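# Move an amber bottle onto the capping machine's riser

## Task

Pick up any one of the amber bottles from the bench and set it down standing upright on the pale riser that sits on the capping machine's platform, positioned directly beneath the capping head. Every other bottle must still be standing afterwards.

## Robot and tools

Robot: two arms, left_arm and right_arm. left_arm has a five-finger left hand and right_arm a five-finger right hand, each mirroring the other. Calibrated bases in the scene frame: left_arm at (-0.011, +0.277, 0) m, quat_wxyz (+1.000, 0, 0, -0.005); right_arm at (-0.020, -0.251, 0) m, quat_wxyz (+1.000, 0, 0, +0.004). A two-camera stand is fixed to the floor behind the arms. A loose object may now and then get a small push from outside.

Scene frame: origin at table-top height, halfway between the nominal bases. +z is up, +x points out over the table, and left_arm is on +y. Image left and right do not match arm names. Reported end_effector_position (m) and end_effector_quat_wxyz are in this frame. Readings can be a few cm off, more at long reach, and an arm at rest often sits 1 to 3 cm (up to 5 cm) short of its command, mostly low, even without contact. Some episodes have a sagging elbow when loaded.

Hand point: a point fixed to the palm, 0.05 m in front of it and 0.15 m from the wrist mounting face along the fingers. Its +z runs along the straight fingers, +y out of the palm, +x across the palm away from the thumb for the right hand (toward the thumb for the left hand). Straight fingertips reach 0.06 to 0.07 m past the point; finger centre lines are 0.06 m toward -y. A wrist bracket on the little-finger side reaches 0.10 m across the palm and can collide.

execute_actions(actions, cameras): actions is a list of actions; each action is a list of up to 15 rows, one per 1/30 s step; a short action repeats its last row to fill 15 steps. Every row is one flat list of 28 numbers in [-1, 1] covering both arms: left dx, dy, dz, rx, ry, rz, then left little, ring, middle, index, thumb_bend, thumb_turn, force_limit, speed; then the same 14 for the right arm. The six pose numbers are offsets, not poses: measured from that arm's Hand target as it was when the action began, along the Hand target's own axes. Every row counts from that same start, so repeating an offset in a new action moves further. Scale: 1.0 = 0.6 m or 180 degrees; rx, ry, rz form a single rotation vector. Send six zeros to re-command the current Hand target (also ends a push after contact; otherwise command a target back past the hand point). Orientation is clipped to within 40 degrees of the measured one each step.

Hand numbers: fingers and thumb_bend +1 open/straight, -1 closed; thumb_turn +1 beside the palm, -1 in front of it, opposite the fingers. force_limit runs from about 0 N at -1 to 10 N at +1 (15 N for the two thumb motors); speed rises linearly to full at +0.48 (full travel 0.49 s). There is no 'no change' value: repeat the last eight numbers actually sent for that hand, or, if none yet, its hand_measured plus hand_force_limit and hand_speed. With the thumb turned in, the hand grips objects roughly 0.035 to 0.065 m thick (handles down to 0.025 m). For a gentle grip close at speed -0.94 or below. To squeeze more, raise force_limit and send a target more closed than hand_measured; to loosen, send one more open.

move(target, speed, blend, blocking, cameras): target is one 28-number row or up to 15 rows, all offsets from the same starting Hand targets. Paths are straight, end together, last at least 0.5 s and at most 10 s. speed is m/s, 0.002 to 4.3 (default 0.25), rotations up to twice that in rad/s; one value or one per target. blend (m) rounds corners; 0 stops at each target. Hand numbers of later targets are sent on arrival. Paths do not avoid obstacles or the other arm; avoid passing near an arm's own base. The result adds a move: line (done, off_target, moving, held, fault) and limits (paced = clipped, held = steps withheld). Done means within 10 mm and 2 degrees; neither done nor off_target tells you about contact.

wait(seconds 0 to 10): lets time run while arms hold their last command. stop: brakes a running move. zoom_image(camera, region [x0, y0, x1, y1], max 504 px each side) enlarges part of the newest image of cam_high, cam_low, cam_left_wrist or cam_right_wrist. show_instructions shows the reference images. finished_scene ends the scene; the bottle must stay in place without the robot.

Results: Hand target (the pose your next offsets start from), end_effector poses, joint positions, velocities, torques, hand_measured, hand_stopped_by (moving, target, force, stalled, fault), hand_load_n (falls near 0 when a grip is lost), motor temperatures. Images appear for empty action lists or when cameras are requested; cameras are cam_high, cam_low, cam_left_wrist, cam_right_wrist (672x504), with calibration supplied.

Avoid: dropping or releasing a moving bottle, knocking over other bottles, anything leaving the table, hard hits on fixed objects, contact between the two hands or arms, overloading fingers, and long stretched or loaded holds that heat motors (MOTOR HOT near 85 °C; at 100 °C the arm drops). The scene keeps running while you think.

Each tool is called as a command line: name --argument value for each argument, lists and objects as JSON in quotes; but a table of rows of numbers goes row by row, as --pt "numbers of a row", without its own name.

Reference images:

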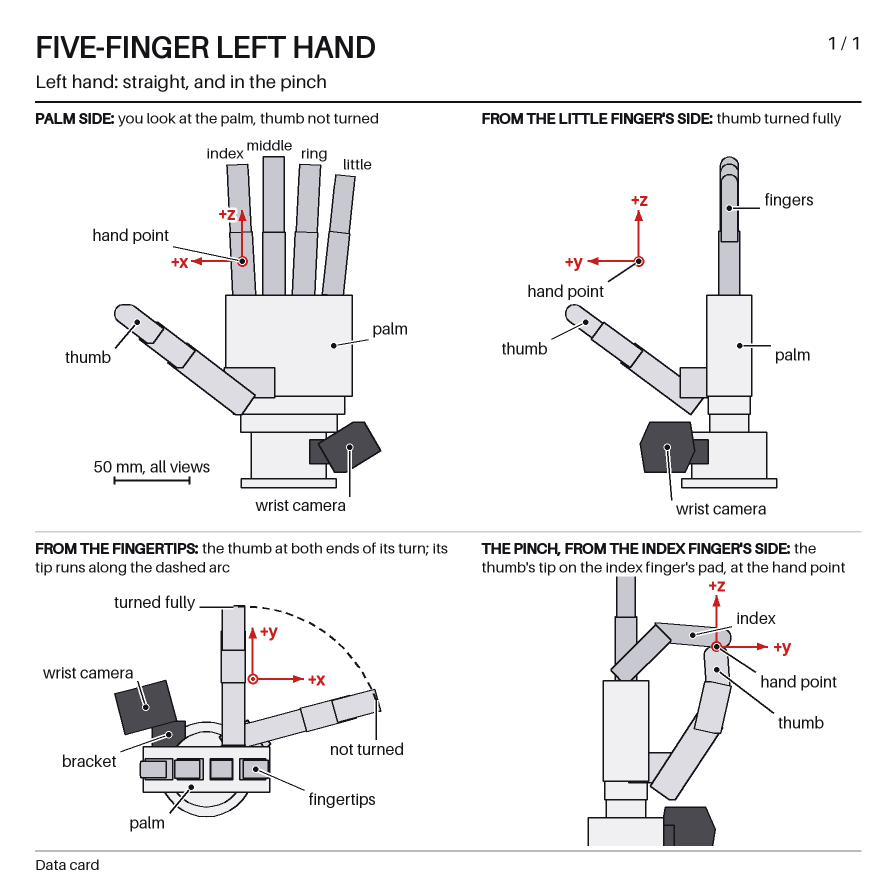

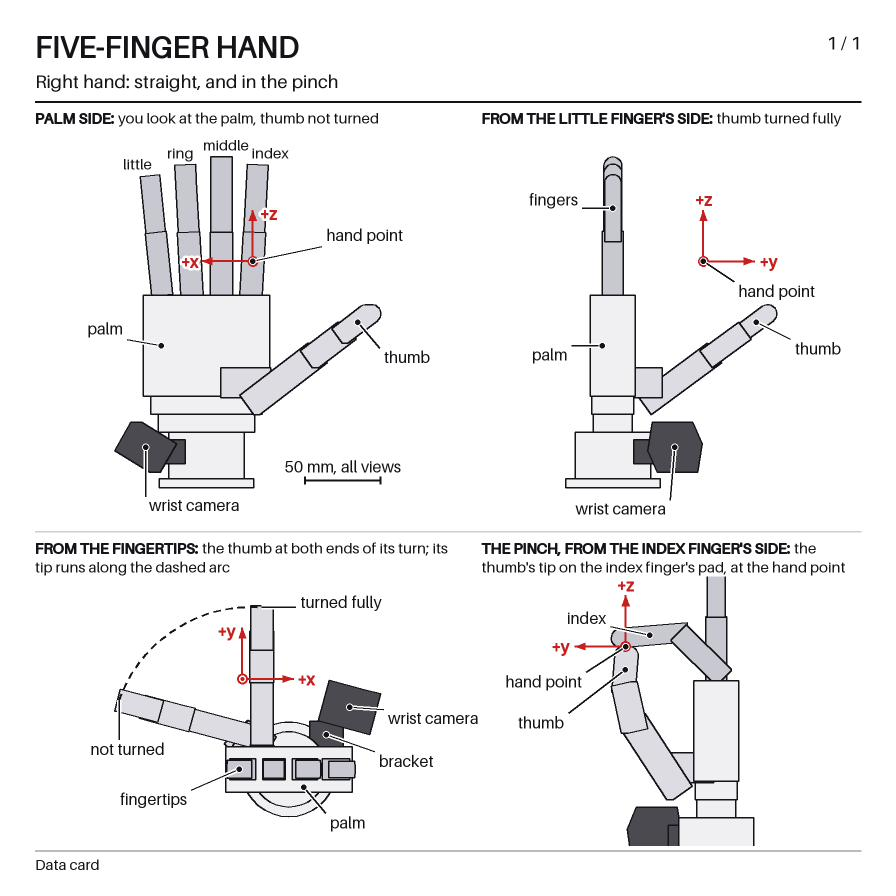

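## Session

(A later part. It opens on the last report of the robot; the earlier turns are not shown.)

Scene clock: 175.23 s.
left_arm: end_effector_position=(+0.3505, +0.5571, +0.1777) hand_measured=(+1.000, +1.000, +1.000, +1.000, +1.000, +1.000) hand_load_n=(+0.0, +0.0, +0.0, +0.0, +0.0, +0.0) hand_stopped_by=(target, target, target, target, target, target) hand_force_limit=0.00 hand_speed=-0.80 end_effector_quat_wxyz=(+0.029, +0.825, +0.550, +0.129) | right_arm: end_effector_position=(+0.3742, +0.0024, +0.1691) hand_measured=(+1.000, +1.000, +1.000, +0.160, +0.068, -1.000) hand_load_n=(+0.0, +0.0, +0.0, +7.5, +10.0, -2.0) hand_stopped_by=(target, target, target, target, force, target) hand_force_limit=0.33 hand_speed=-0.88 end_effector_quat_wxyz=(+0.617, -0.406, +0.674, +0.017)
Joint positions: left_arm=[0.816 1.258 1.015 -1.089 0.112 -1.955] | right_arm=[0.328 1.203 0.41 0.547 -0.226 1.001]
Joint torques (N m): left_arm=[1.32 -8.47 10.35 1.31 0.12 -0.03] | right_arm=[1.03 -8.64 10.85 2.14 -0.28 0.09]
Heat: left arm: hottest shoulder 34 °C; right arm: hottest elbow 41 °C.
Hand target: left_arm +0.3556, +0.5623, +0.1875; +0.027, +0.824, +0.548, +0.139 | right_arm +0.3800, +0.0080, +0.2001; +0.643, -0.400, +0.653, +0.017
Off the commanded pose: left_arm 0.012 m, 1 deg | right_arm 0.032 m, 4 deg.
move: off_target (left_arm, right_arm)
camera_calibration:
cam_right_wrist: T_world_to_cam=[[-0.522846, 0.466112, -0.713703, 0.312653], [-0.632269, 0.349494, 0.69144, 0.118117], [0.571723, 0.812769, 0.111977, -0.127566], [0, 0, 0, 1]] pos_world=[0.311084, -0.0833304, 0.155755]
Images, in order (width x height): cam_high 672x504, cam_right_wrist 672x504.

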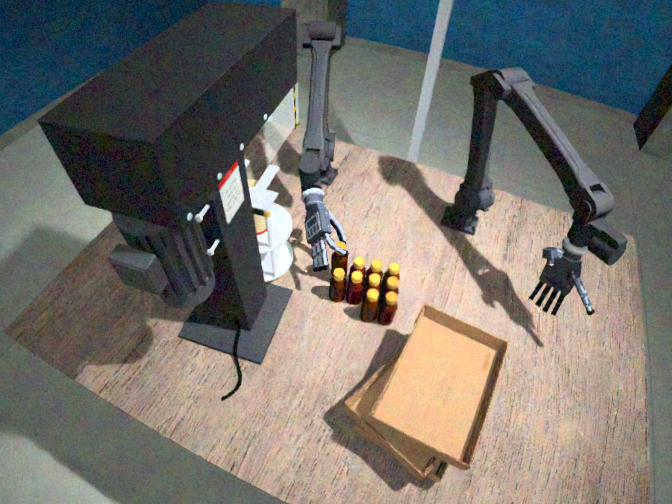

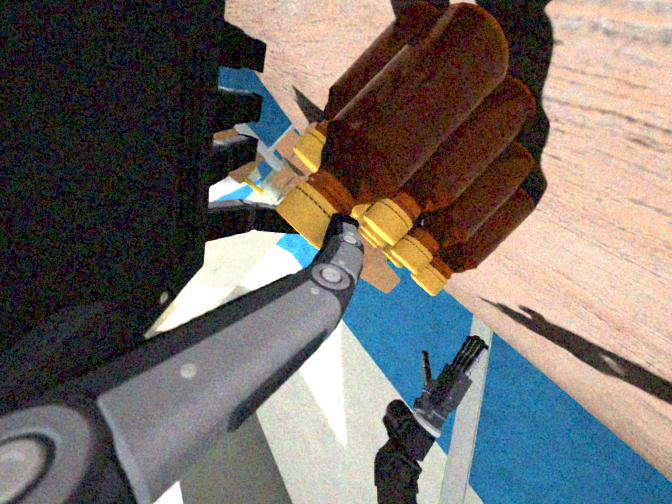

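move --pt "0 0 0 0 0 0 1 1 1 1 1 1 0 -0.8 -0.1642 -0.0667 -0.156 0 0 0 1 1 1 0.16 -0.8 -1 0.33 -0.88" --pt "0 0 0 0 0 0 1 1 1 1 1 1 0 -0.8 -0.2407 -0.2783 -0.3327 0.0782 0.0452 0.0159 1 1 1 0.16 -0.8 -1 0.33 -0.88" --pt "0 0 0 0 0 0 1 1 1 1 1 1 0 -0.8 -0.2432 -0.3847 -0.4023 0.1564 0.0903 0.0318 1 1 1 0.16 -0.8 -1 0.33 -0.88" --speed 0.1 --blend '[0.04, 0.04, 0]' --cameras '["all"]'

Scene clock: 184.27 s.
left_arm: end_effector_position=(+0.3505, +0.5571, +0.1777) hand_measured=(+1.000, +1.000, +1.000, +1.000, +1.000, +1.000) hand_load_n=(+0.0, +0.0, +0.0, +0.0, +0.0, +0.0) hand_stopped_by=(target, target, target, target, target, target) hand_force_limit=0.00 hand_speed=-0.80 end_effector_quat_wxyz=(+0.029, +0.825, +0.550, +0.129) | right_arm: end_effector_position=(+0.2937, -0.2024, +0.4201) hand_measured=(+1.000, +1.000, +1.000, +0.160, +0.068, -1.000) hand_load_n=(+0.0, +0.0, +0.0, +6.0, +8.5, -1.5) hand_stopped_by=(target, target, target, target, force, target) hand_force_limit=0.33 hand_speed=-0.88 end_effector_quat_wxyz=(+0.582, -0.215, +0.770, -0.152)
Joint positions: left_arm=[0.816 1.258 1.015 -1.089 0.112 -1.955] | right_arm=[-0.171 0.437 0.829 -0.677 -0.171 0.993]
Joint torques (N m): left_arm=[1.26 -8.53 10.24 1.17 0.11 -0.02] | right_arm=[-0.26 -0.56 18.59 2.1 -0.3 0.3]
Heat: left arm: hottest shoulder 34 °C; right arm: hottest elbow 43 °C.
Hand target: left_arm +0.3556, +0.5623, +0.1875; +0.027, +0.824, +0.548, +0.139 | right_arm +0.2850, -0.2052, +0.4801; +0.621, -0.198, +0.740, -0.166
Off the commanded pose: left_arm 0.012 m, 1 deg | right_arm 0.061 m, 6 deg.
move: off_target (left_arm, right_arm)
camera_calibration:
cam_right_wrist: T_world_to_cam=[[-0.230293, 0.660229, -0.714887, 0.499058], [-0.328113, 0.638932, 0.695779, -0.067317], [0.916137, 0.394796, 0.0694885, -0.1111], [0, 0, 0, 1]] pos_world=[0.194625, -0.24262, 0.411328]

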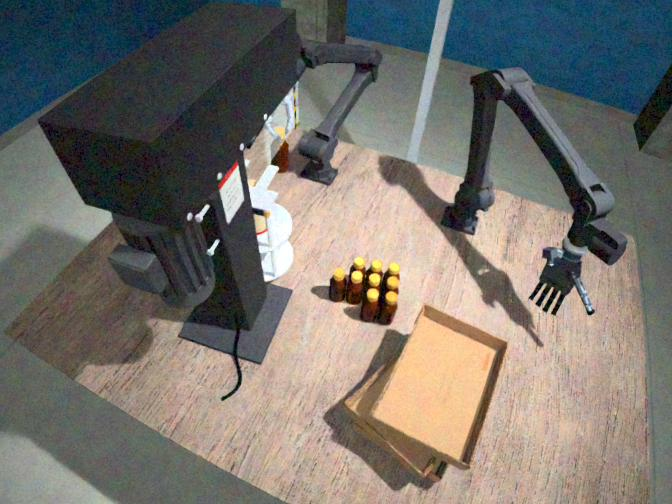

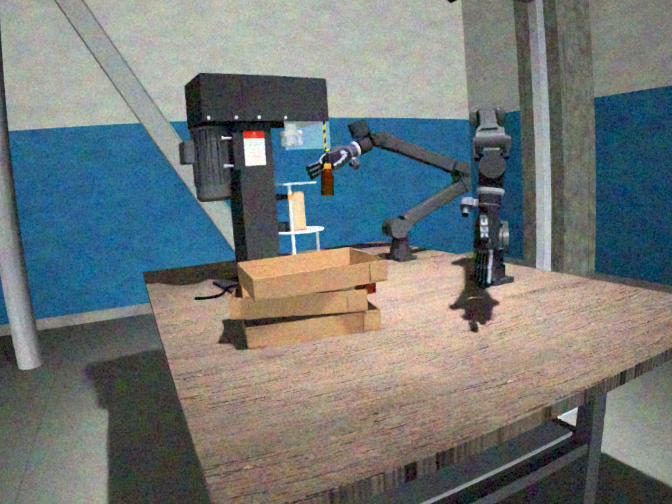

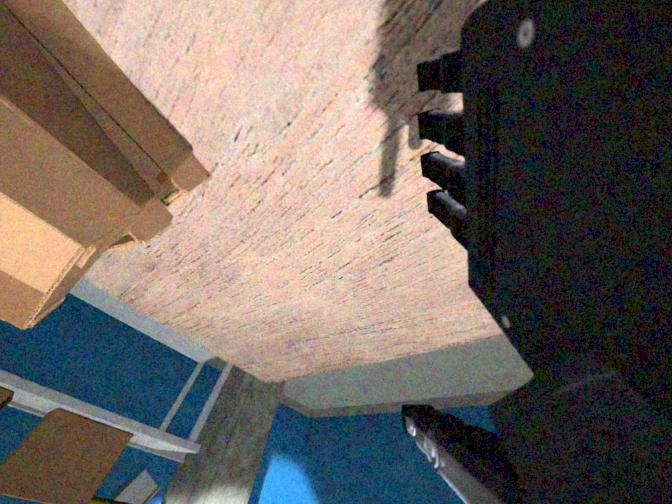

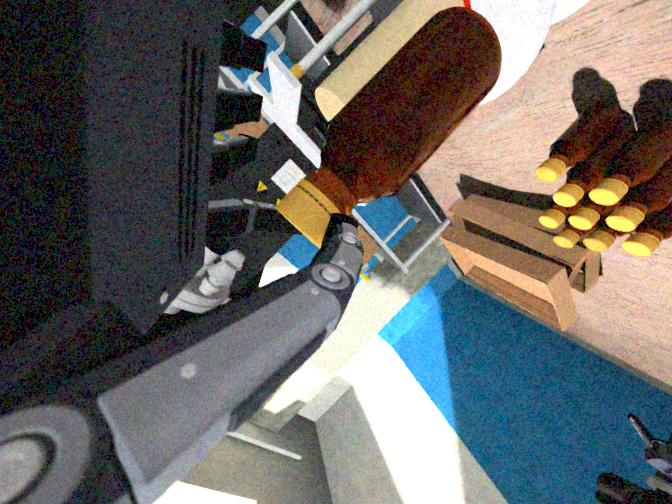

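zoom_image --camera "cam_right_wrist" --region '[200, 0, 560, 300]'

zoom_image --camera "cam_low" --region '[270, 100, 380, 260]'

zoom_image --camera "cam_high" --region '[230, 80, 350, 300]'

Scaled by 1.400 from the camera's 672x504 image, which has a finer 960x720 frame.

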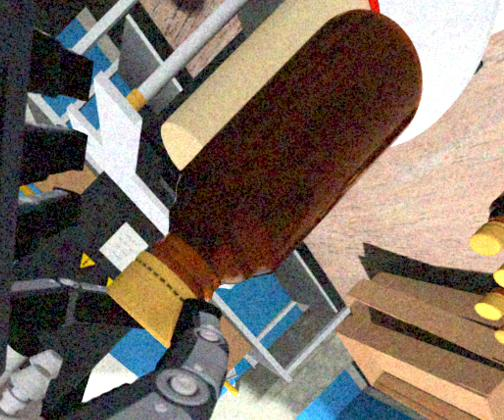

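Scaled by 3.150 from the camera's 672x504 image, which has a finer 960x720 frame.

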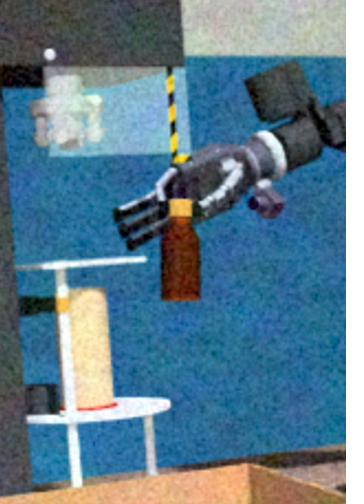

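Scaled by 2.291 from the camera's 672x504 image, which has a finer 960x720 frame.

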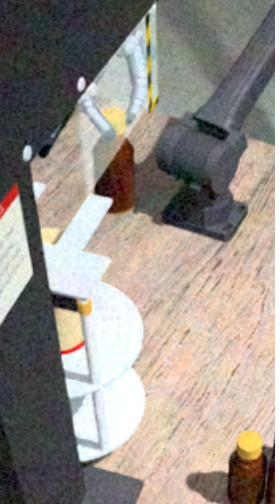

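zoom_image --camera "cam_right_wrist" --region '[210, 0, 410, 200]'

zoom_image --camera "cam_right_wrist" --region '[200, 130, 420, 350]'

Scaled by 2.520 from the camera's 672x504 image, which has a finer 960x720 frame.

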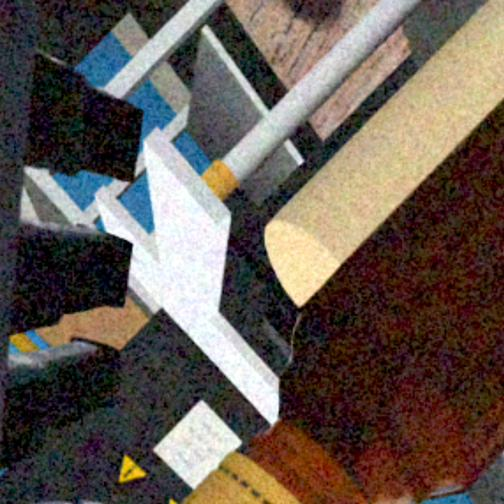

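Scaled by 2.291 from the camera's 672x504 image, which has a finer 960x720 frame.

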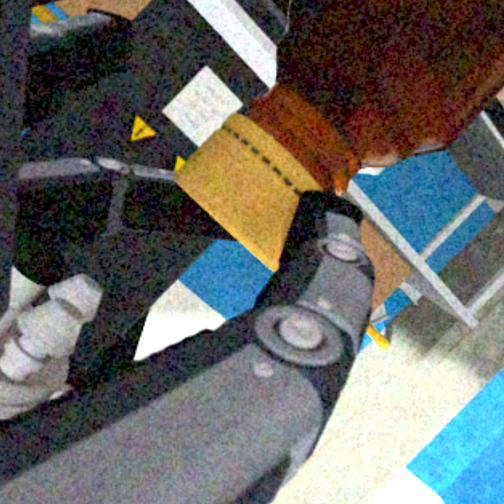

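move --target '[0,0,0,0,0,0,1,1,1,1,1,1,0,-0.8,-0.0352,-0.054,-0.0101,0,0,0,1,1,1,0.16,-0.8,-1,0.33,-0.88]' --speed 0.06 --cameras '["cam_right_wrist", "cam_low", "cam_high"]'

zoom_image --camera "cam_low" --region '[270, 100, 380, 260]'

zoom_image --camera "cam_right_wrist" --region '[200, 0, 500, 300]'

Scene clock: 204.73 s.
left_arm: end_effector_position=(+0.3505, +0.5571, +0.1777) hand_measured=(+1.000, +1.000, +1.000, +1.000, +1.000, +1.000) hand_load_n=(+0.0, +0.0, +0.0, +0.0, +0.0, +0.0) hand_stopped_by=(target, target, target, target, target, target) hand_force_limit=0.00 hand_speed=-0.80 end_effector_quat_wxyz=(+0.029, +0.825, +0.550, +0.129) | right_arm: end_effector_position=(+0.2913, -0.2209, +0.4649) hand_measured=(+1.000, +1.000, +1.000, +0.160, +0.068, -1.000) hand_load_n=(+0.0, +0.0, +0.0, +6.5, +8.0, -2.0) hand_stopped_by=(target, target, target, target, force, target) hand_force_limit=0.33 hand_speed=-0.88 end_effector_quat_wxyz=(+0.593, -0.201, +0.766, -0.146)
Joint positions: left_arm=[0.816 1.258 1.015 -1.089 0.112 -1.955] | right_arm=[-0.316 0.483 0.943 -0.731 -0.311 0.988]
Joint torques (N m): left_arm=[0.67 -7.94 10.35 1.16 0.11 -0.01] | right_arm=[-0.44 0.56 18.07 2.07 -0.35 0.03]
Heat: left arm: hottest elbow 35 °C; right arm: hottest elbow 45 °C.
Hand target: left_arm +0.3556, +0.5623, +0.1875; +0.027, +0.824, +0.548, +0.139 | right_arm +0.2850, -0.2226, +0.5151; +0.621, -0.198, +0.740, -0.166
Off the commanded pose: left_arm 0.012 m, 1 deg | right_arm 0.051 m, 5 deg.
move: off_target (left_arm, right_arm)
camera_calibration:
cam_right_wrist: T_world_to_cam=[[-0.209363, 0.683318, -0.699459, 0.534583], [-0.337966, 0.620662, 0.7075, -0.094034], [0.917576, 0.384518, 0.100995, -0.122016], [0, 0, 0, 1]] pos_world=[0.1921, -0.26001, 0.452771]
Images, in order (width x height): cam_high 672x504, cam_low 672x504, cam_right_wrist 672x504.

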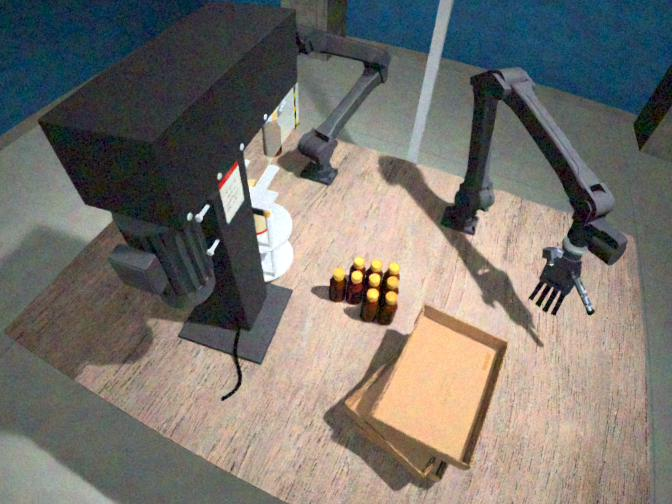

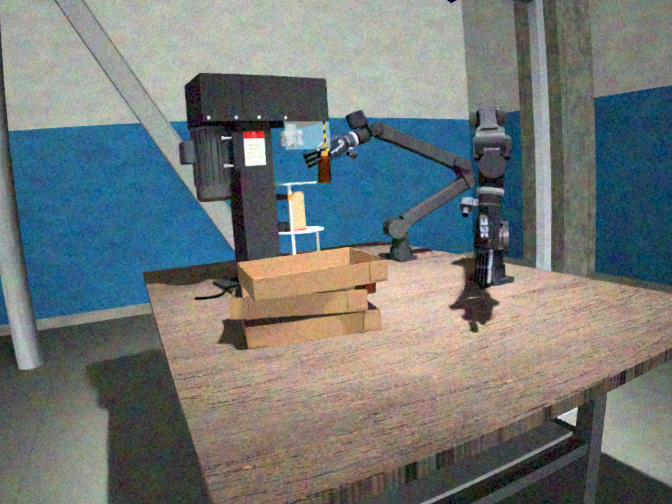

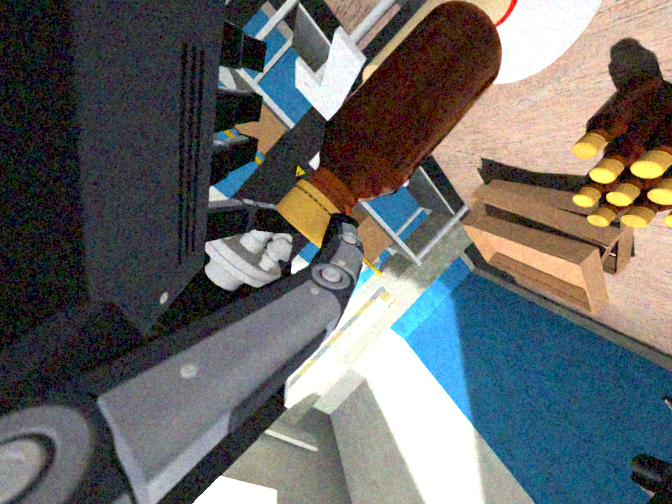

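Scaled by 3.150 from the camera's 672x504 image, which has a finer 960x720 frame.

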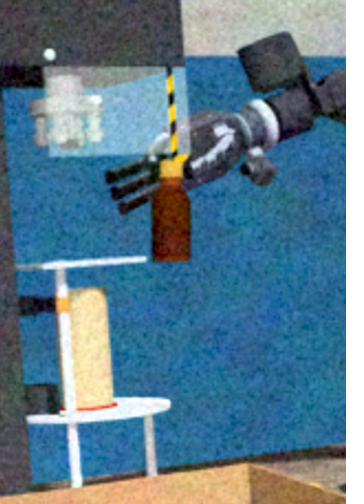

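Scaled by 1.680 from the camera's 672x504 image, which has a finer 960x720 frame.

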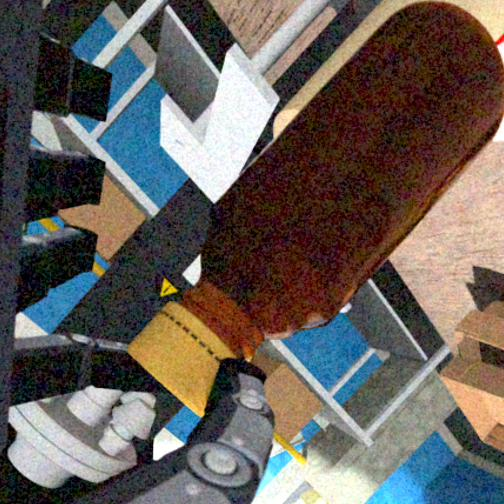

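zoom_image --camera "cam_high" --region '[220, 90, 320, 290]'

zoom_image --camera "cam_right_wrist" --region '[270, 0, 400, 130]'

Scaled by 2.520 from the camera's 672x504 image, which has a finer 960x720 frame.

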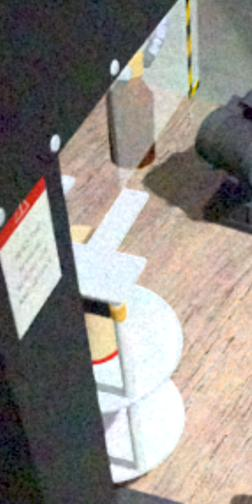

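Scaled by 3.877 from the camera's 672x504 image, which has a finer 960x720 frame.

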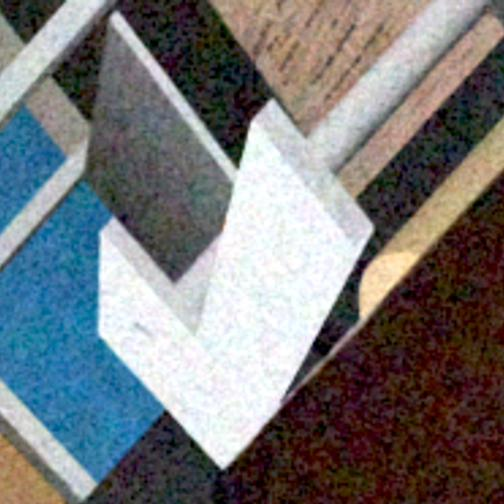

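zoom_image --camera "cam_high" --region '[235, 130, 295, 220]'

zoom_image --camera "cam_low" --region '[270, 130, 350, 240]'

Scaled by 5.600 from the camera's 672x504 image, which has a finer 960x720 frame.

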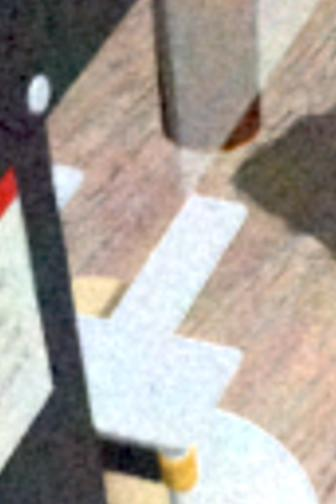

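Scaled by 4.582 from the camera's 672x504 image, which has a finer 960x720 frame.

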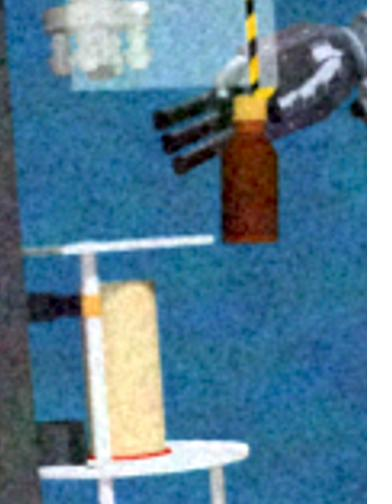

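move --target '[0,0,0,0,0,0,1,1,1,1,1,1,0,-0.8,0.0306,0.0033,0.0133,0,0,0,1,1,1,0.16,-0.8,-1,0.33,-0.88]' --speed 0.05 --cameras '["cam_right_wrist", "cam_low", "cam_high"]'

zoom_image --camera "cam_high" --region '[235, 130, 295, 220]'

zoom_image --camera "cam_low" --region '[270, 130, 350, 240]'

zoom_image --camera "cam_right_wrist" --region '[270, 0, 500, 200]'

Scene clock: 223.33 s.
left_arm: end_effector_position=(+0.3505, +0.5571, +0.1777) hand_measured=(+1.000, +1.000, +1.000, +1.000, +1.000, +1.000) hand_load_n=(+0.0, +0.0, +0.0, +0.0, +0.0, +0.0) hand_stopped_by=(target, target, target, target, target, target) hand_force_limit=0.00 hand_speed=-0.80 end_effector_quat_wxyz=(+0.029, +0.825, +0.550, +0.129) | right_arm: end_effector_position=(+0.2907, -0.2267, +0.4695) hand_measured=(+1.000, +1.000, +1.000, +0.160, +0.068, -1.000) hand_load_n=(+0.0, +0.0, +0.0, +6.0, +8.0, -1.5) hand_stopped_by=(target, target, target, target, force, target) hand_force_limit=0.33 hand_speed=-0.88 end_effector_quat_wxyz=(+0.600, -0.200, +0.760, -0.149)
Joint positions: left_arm=[0.816 1.258 1.015 -1.089 0.112 -1.955] | right_arm=[-0.36 0.483 0.943 -0.715 -0.355 0.98]
Joint torques (N m): left_arm=[0.97 -8.47 10.25 1.25 0.12 -0.02] | right_arm=[-0.26 0.38 13.74 3.14 -0.38 0.03]
Motor temperatures (°C): left_arm=[30 34 35 30 30 33] | right_arm=[34 34 51 33 31 30]
Heat: left arm: hottest elbow 35 °C; right arm: hottest elbow 51 °C.
Hand target: left_arm +0.3556, +0.5623, +0.1875; +0.027, +0.824, +0.548, +0.139 | right_arm +0.2899, -0.2301, +0.4971; +0.621, -0.198, +0.740, -0.166
Off the commanded pose: left_arm 0.012 m, 1 deg | right_arm 0.028 m, 4 deg.
move: off_target (left_arm, right_arm)
camera_calibration:
cam_right_wrist: T_world_to_cam=[[-0.195663, 0.681252, -0.705416, 0.53995], [-0.351542, 0.622789, 0.698964, -0.0855073], [0.915497, 0.384745, 0.117632, -0.126794], [0, 0, 0, 1]] pos_world=[0.191669, -0.265806, 0.455571]
Images, in order (width x height): cam_high 672x504, cam_low 672x504, cam_right_wrist 672x504.

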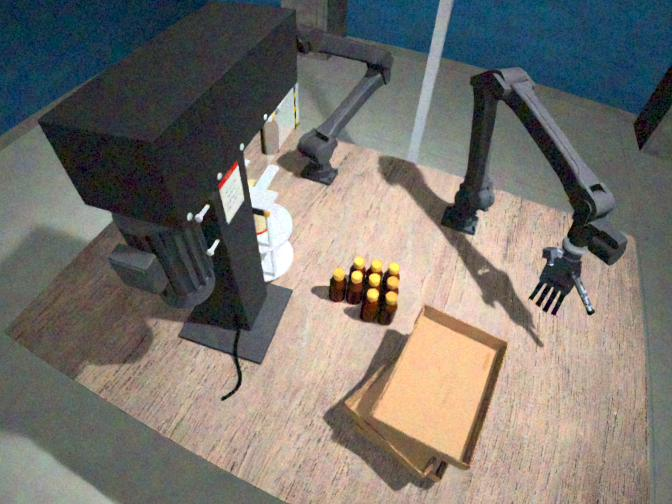

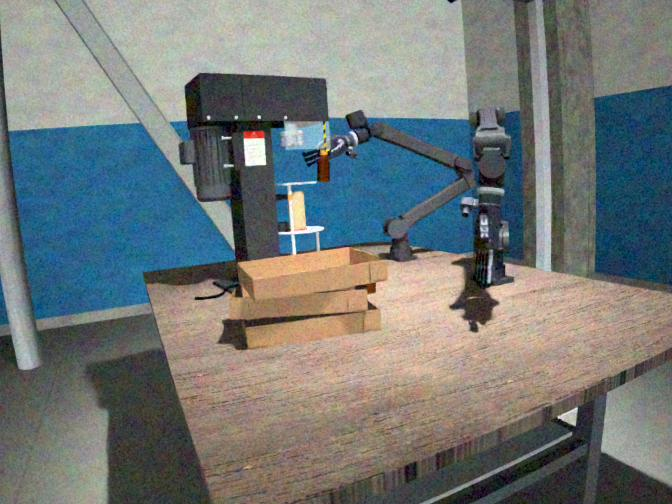

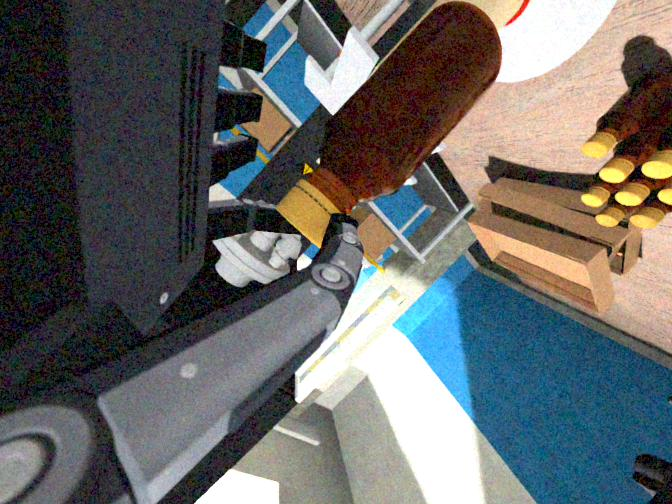

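Scaled by 5.600 from the camera's 672x504 image, which has a finer 960x720 frame.

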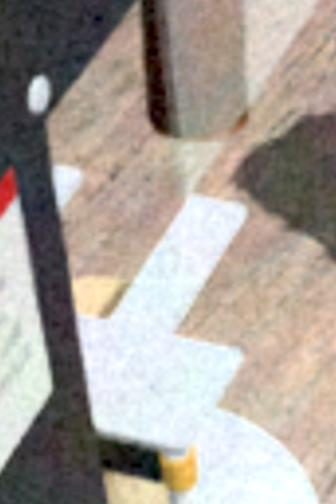

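Scaled by 4.582 from the camera's 672x504 image, which has a finer 960x720 frame.

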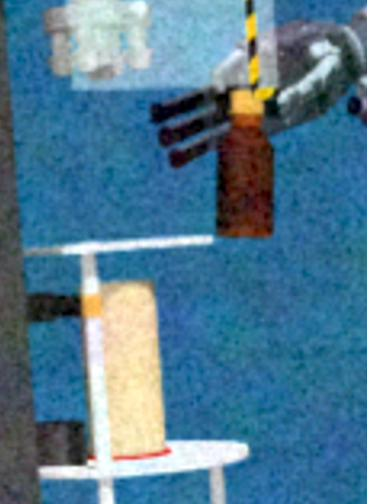

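Scaled by 2.191 from the camera's 672x504 image, which has a finer 960x720 frame.

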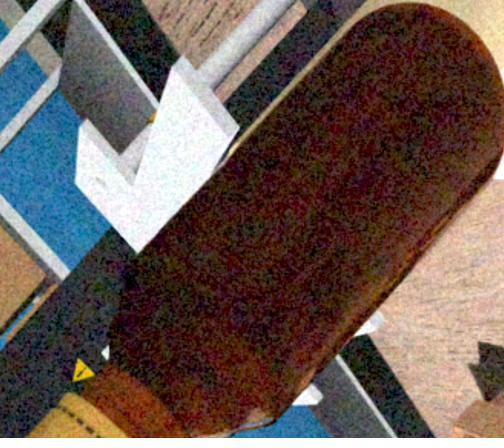

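move --target '[0,0,0,0,0,0,1,1,1,1,1,1,0,-0.8,0.0243,0.0155,0.0473,0,0,0,1,1,1,0.16,-0.8,-1,0.33,-0.88]' --speed 0.05 --cameras '["cam_right_wrist", "cam_low", "cam_high"]'

zoom_image --camera "cam_high" --region '[235, 130, 295, 220]'

zoom_image --camera "cam_low" --region '[270, 130, 350, 240]'

zoom_image --camera "cam_right_wrist" --region '[270, 0, 500, 200]'

Scene clock: 228.53 s.
left_arm: end_effector_position=(+0.3505, +0.5571, +0.1777) hand_measured=(+1.000, +1.000, +1.000, +1.000, +1.000, +1.000) hand_load_n=(+0.0, +0.0, +0.0, +0.0, +0.0, +0.0) hand_stopped_by=(target, target, target, target, target, target) hand_force_limit=0.00 hand_speed=-0.80 end_effector_quat_wxyz=(+0.029, +0.825, +0.550, +0.129) | right_arm: end_effector_position=(+0.3146, -0.2346, +0.4533) hand_measured=(+1.000, +1.000, +1.000, +0.160, +0.068, -1.000) hand_load_n=(+0.0, +0.0, +0.0, +6.5, +8.0, -1.5) hand_stopped_by=(target, target, target, target, force, target) hand_force_limit=0.33 hand_speed=-0.88 end_effector_quat_wxyz=(+0.600, -0.197, +0.758, -0.162)
Joint positions: left_arm=[0.816 1.258 1.015 -1.089 0.112 -1.955] | right_arm=[-0.33 0.52 0.897 -0.618 -0.303 0.979]
Joint torques (N m): left_arm=[1.14 -7.94 10.25 1.21 0.11 -0.01] | right_arm=[1.79 -0.44 12.79 3.17 -0.13 0.18]
Heat: left arm: hottest elbow 35 °C; right arm: hottest elbow 51 °C.
Hand target: left_arm +0.3556, +0.5623, +0.1875; +0.027, +0.824, +0.548, +0.139 | right_arm +0.3149, -0.2294, +0.4752; +0.621, -0.198, +0.740, -0.166
Off the commanded pose: left_arm 0.012 m, 1 deg | right_arm 0.022 m, 3 deg.
move: off_target (left_arm, right_arm)
camera_calibration:
cam_right_wrist: T_world_to_cam=[[-0.174917, 0.672744, -0.718902, 0.536185], [-0.344869, 0.642039, 0.684727, -0.0519693], [0.922209, 0.367697, 0.119705, -0.150839], [0, 0, 0, 1]] pos_world=[0.214971, -0.271886, 0.439105]
Images, in order (width x height): cam_high 672x504, cam_low 672x504, cam_right_wrist 672x504.

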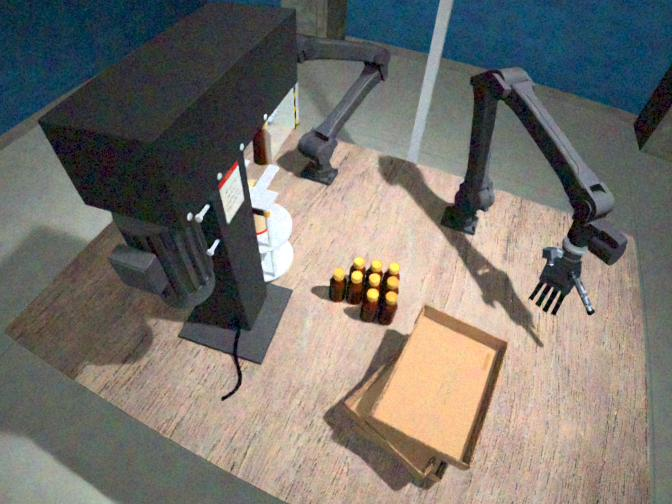

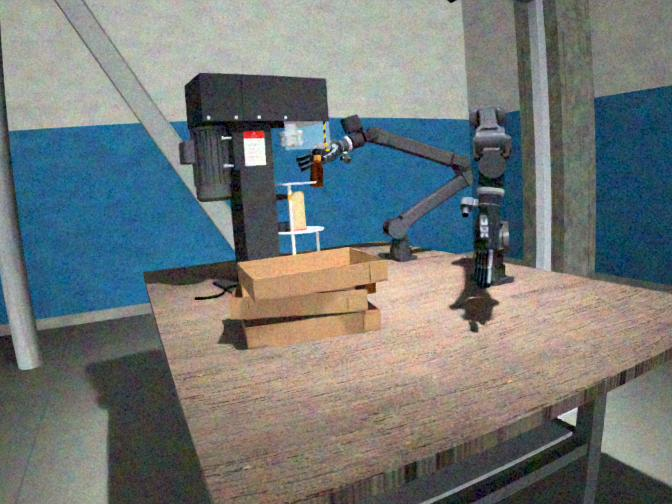

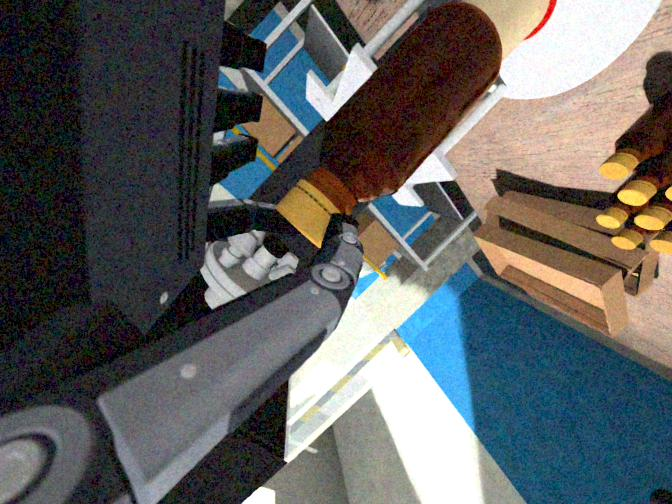

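Scaled by 5.600 from the camera's 672x504 image, which has a finer 960x720 frame.

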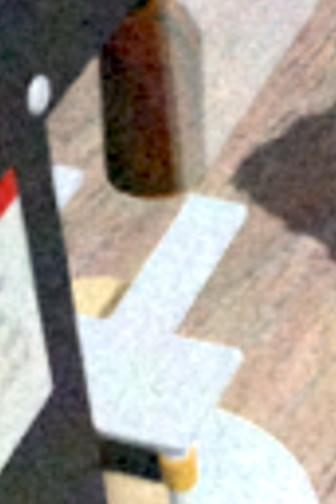

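Scaled by 4.582 from the camera's 672x504 image, which has a finer 960x720 frame.

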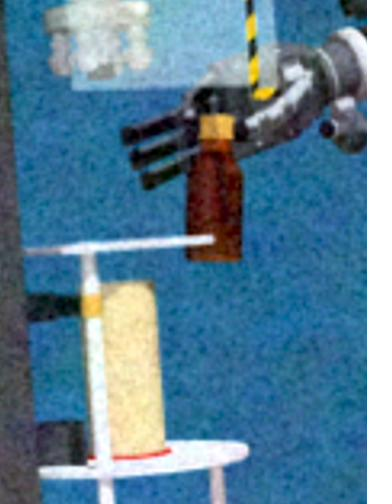

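Scaled by 2.191 from the camera's 672x504 image, which has a finer 960x720 frame.

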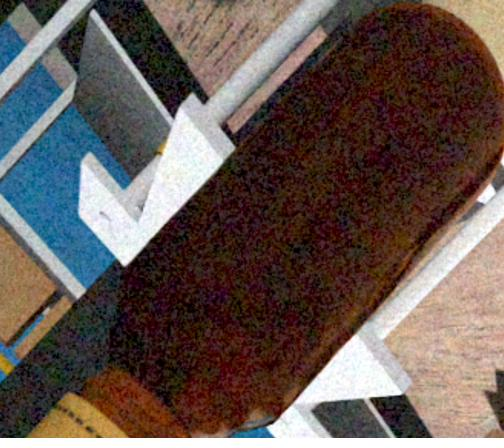

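zoom_image --camera "cam_high" --region '[240, 115, 290, 195]'

zoom_image --camera "cam_right_wrist" --region '[300, 30, 500, 230]'

Scaled by 6.300 from the camera's 672x504 image, which has a finer 960x720 frame.

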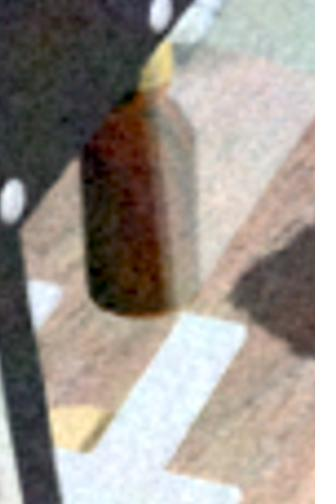

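Scaled by 2.520 from the camera's 672x504 image, which has a finer 960x720 frame.

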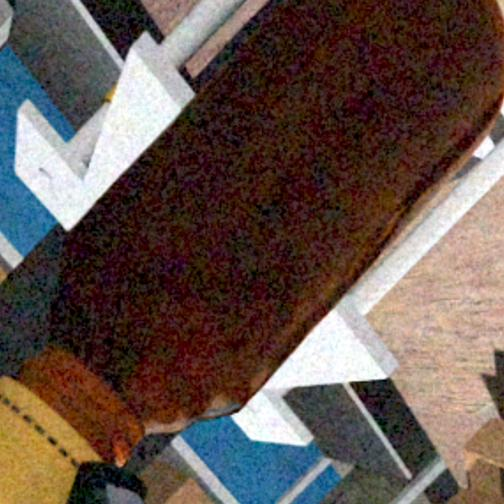

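move --target '[0,0,0,0,0,0,1,1,1,1,1,1,0,-0.8,-0.0083,0.003,0.0328,0,0,0,1,1,1,0.16,-0.8,-1,0.33,-0.88]' --speed 0.03 --cameras '["cam_right_wrist", "cam_low", "cam_high"]'

zoom_image --camera "cam_right_wrist" --region '[300, 30, 500, 230]'

zoom_image --camera "cam_high" --region '[240, 115, 290, 195]'

zoom_image --camera "cam_low" --region '[270, 130, 350, 240]'

Scene clock: 237.87 s.
left_arm: end_effector_position=(+0.3505, +0.5571, +0.1777) hand_measured=(+1.000, +1.000, +1.000, +1.000, +1.000, +1.000) hand_load_n=(+0.0, +0.0, +0.0, +0.0, +0.0, +0.0) hand_stopped_by=(target, target, target, target, target, target) hand_force_limit=0.00 hand_speed=-0.80 end_effector_quat_wxyz=(+0.029, +0.825, +0.550, +0.129) | right_arm: end_effector_position=(+0.3332, -0.2308, +0.4483) hand_measured=(+1.000, +1.000, +1.000, +0.160, +0.068, -1.000) hand_load_n=(+0.0, +0.0, +0.0, +6.0, +8.5, -1.5) hand_stopped_by=(target, target, target, target, force, target) hand_force_limit=0.33 hand_speed=-0.88 end_effector_quat_wxyz=(+0.597, -0.202, +0.759, -0.166)
Joint positions: left_arm=[0.816 1.258 1.015 -1.089 0.112 -1.955] | right_arm=[-0.274 0.564 0.897 -0.576 -0.247 0.98]
Joint torques (N m): left_arm=[1.2 -8.59 10.25 1.14 0.11 -0.01] | right_arm=[1.73 -1.08 13.63 3.21 -0.11 0.3]
Heat: left arm: hottest elbow 35 °C; right arm: hottest elbow 49 °C.
Hand target: left_arm +0.3556, +0.5623, +0.1875; +0.027, +0.824, +0.548, +0.139 | right_arm +0.3348, -0.2253, +0.4753; +0.621, -0.198, +0.740, -0.166
Off the commanded pose: left_arm 0.012 m, 1 deg | right_arm 0.027 m, 4 deg.
move: off_target (left_arm, right_arm)
camera_calibration:
cam_right_wrist: T_world_to_cam=[[-0.180785, 0.663691, -0.725831, 0.536181], [-0.342797, 0.649194, 0.678997, -0.0410616], [0.92185, 0.371565, 0.110147, -0.163498], [0, 0, 0, 1]] pos_world=[0.233578, -0.268451, 0.435066]
Images, in order (width x height): cam_high 672x504, cam_low 672x504, cam_right_wrist 672x504.

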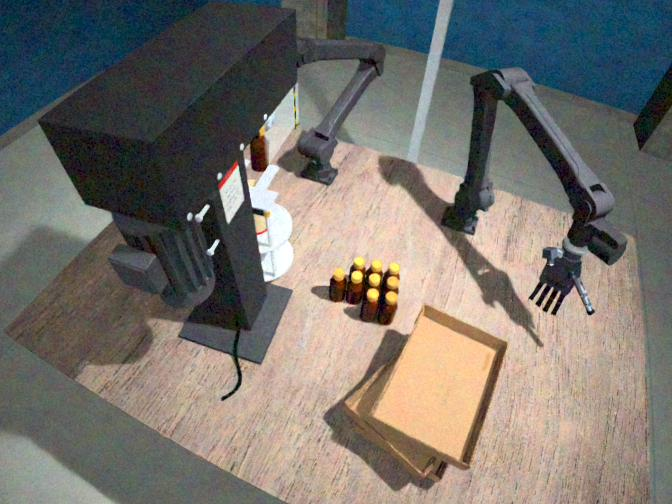

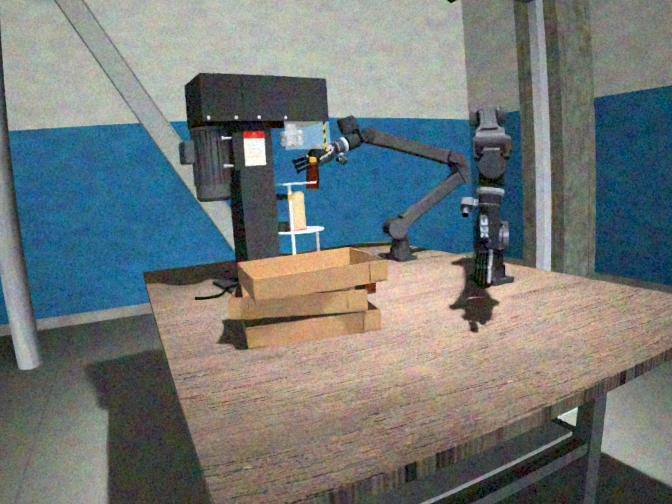

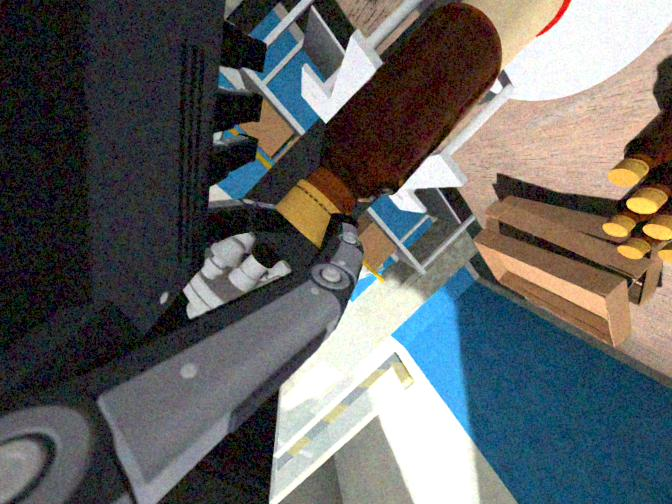

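Scaled by 2.520 from the camera's 672x504 image, which has a finer 960x720 frame.

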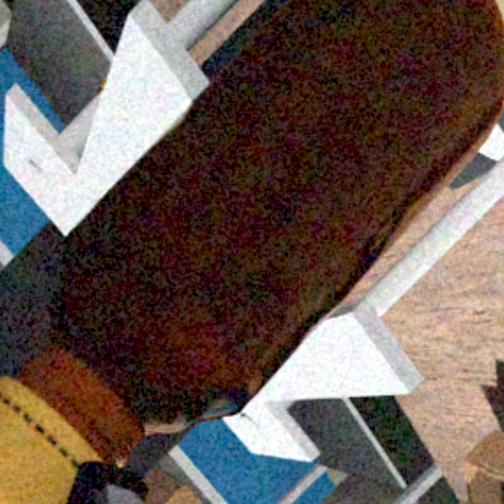

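Scaled by 6.300 from the camera's 672x504 image, which has a finer 960x720 frame.

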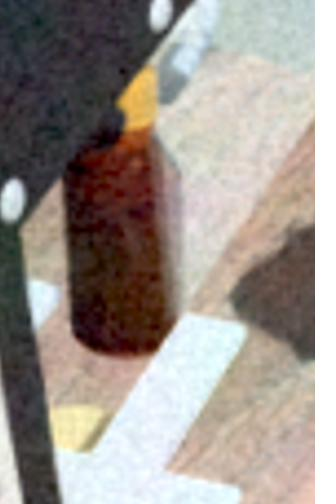

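Scaled by 4.582 from the camera's 672x504 image, which has a finer 960x720 frame.

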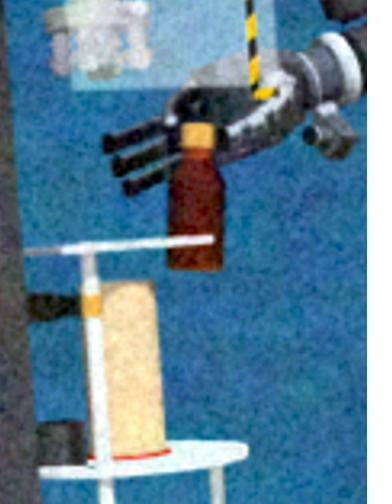

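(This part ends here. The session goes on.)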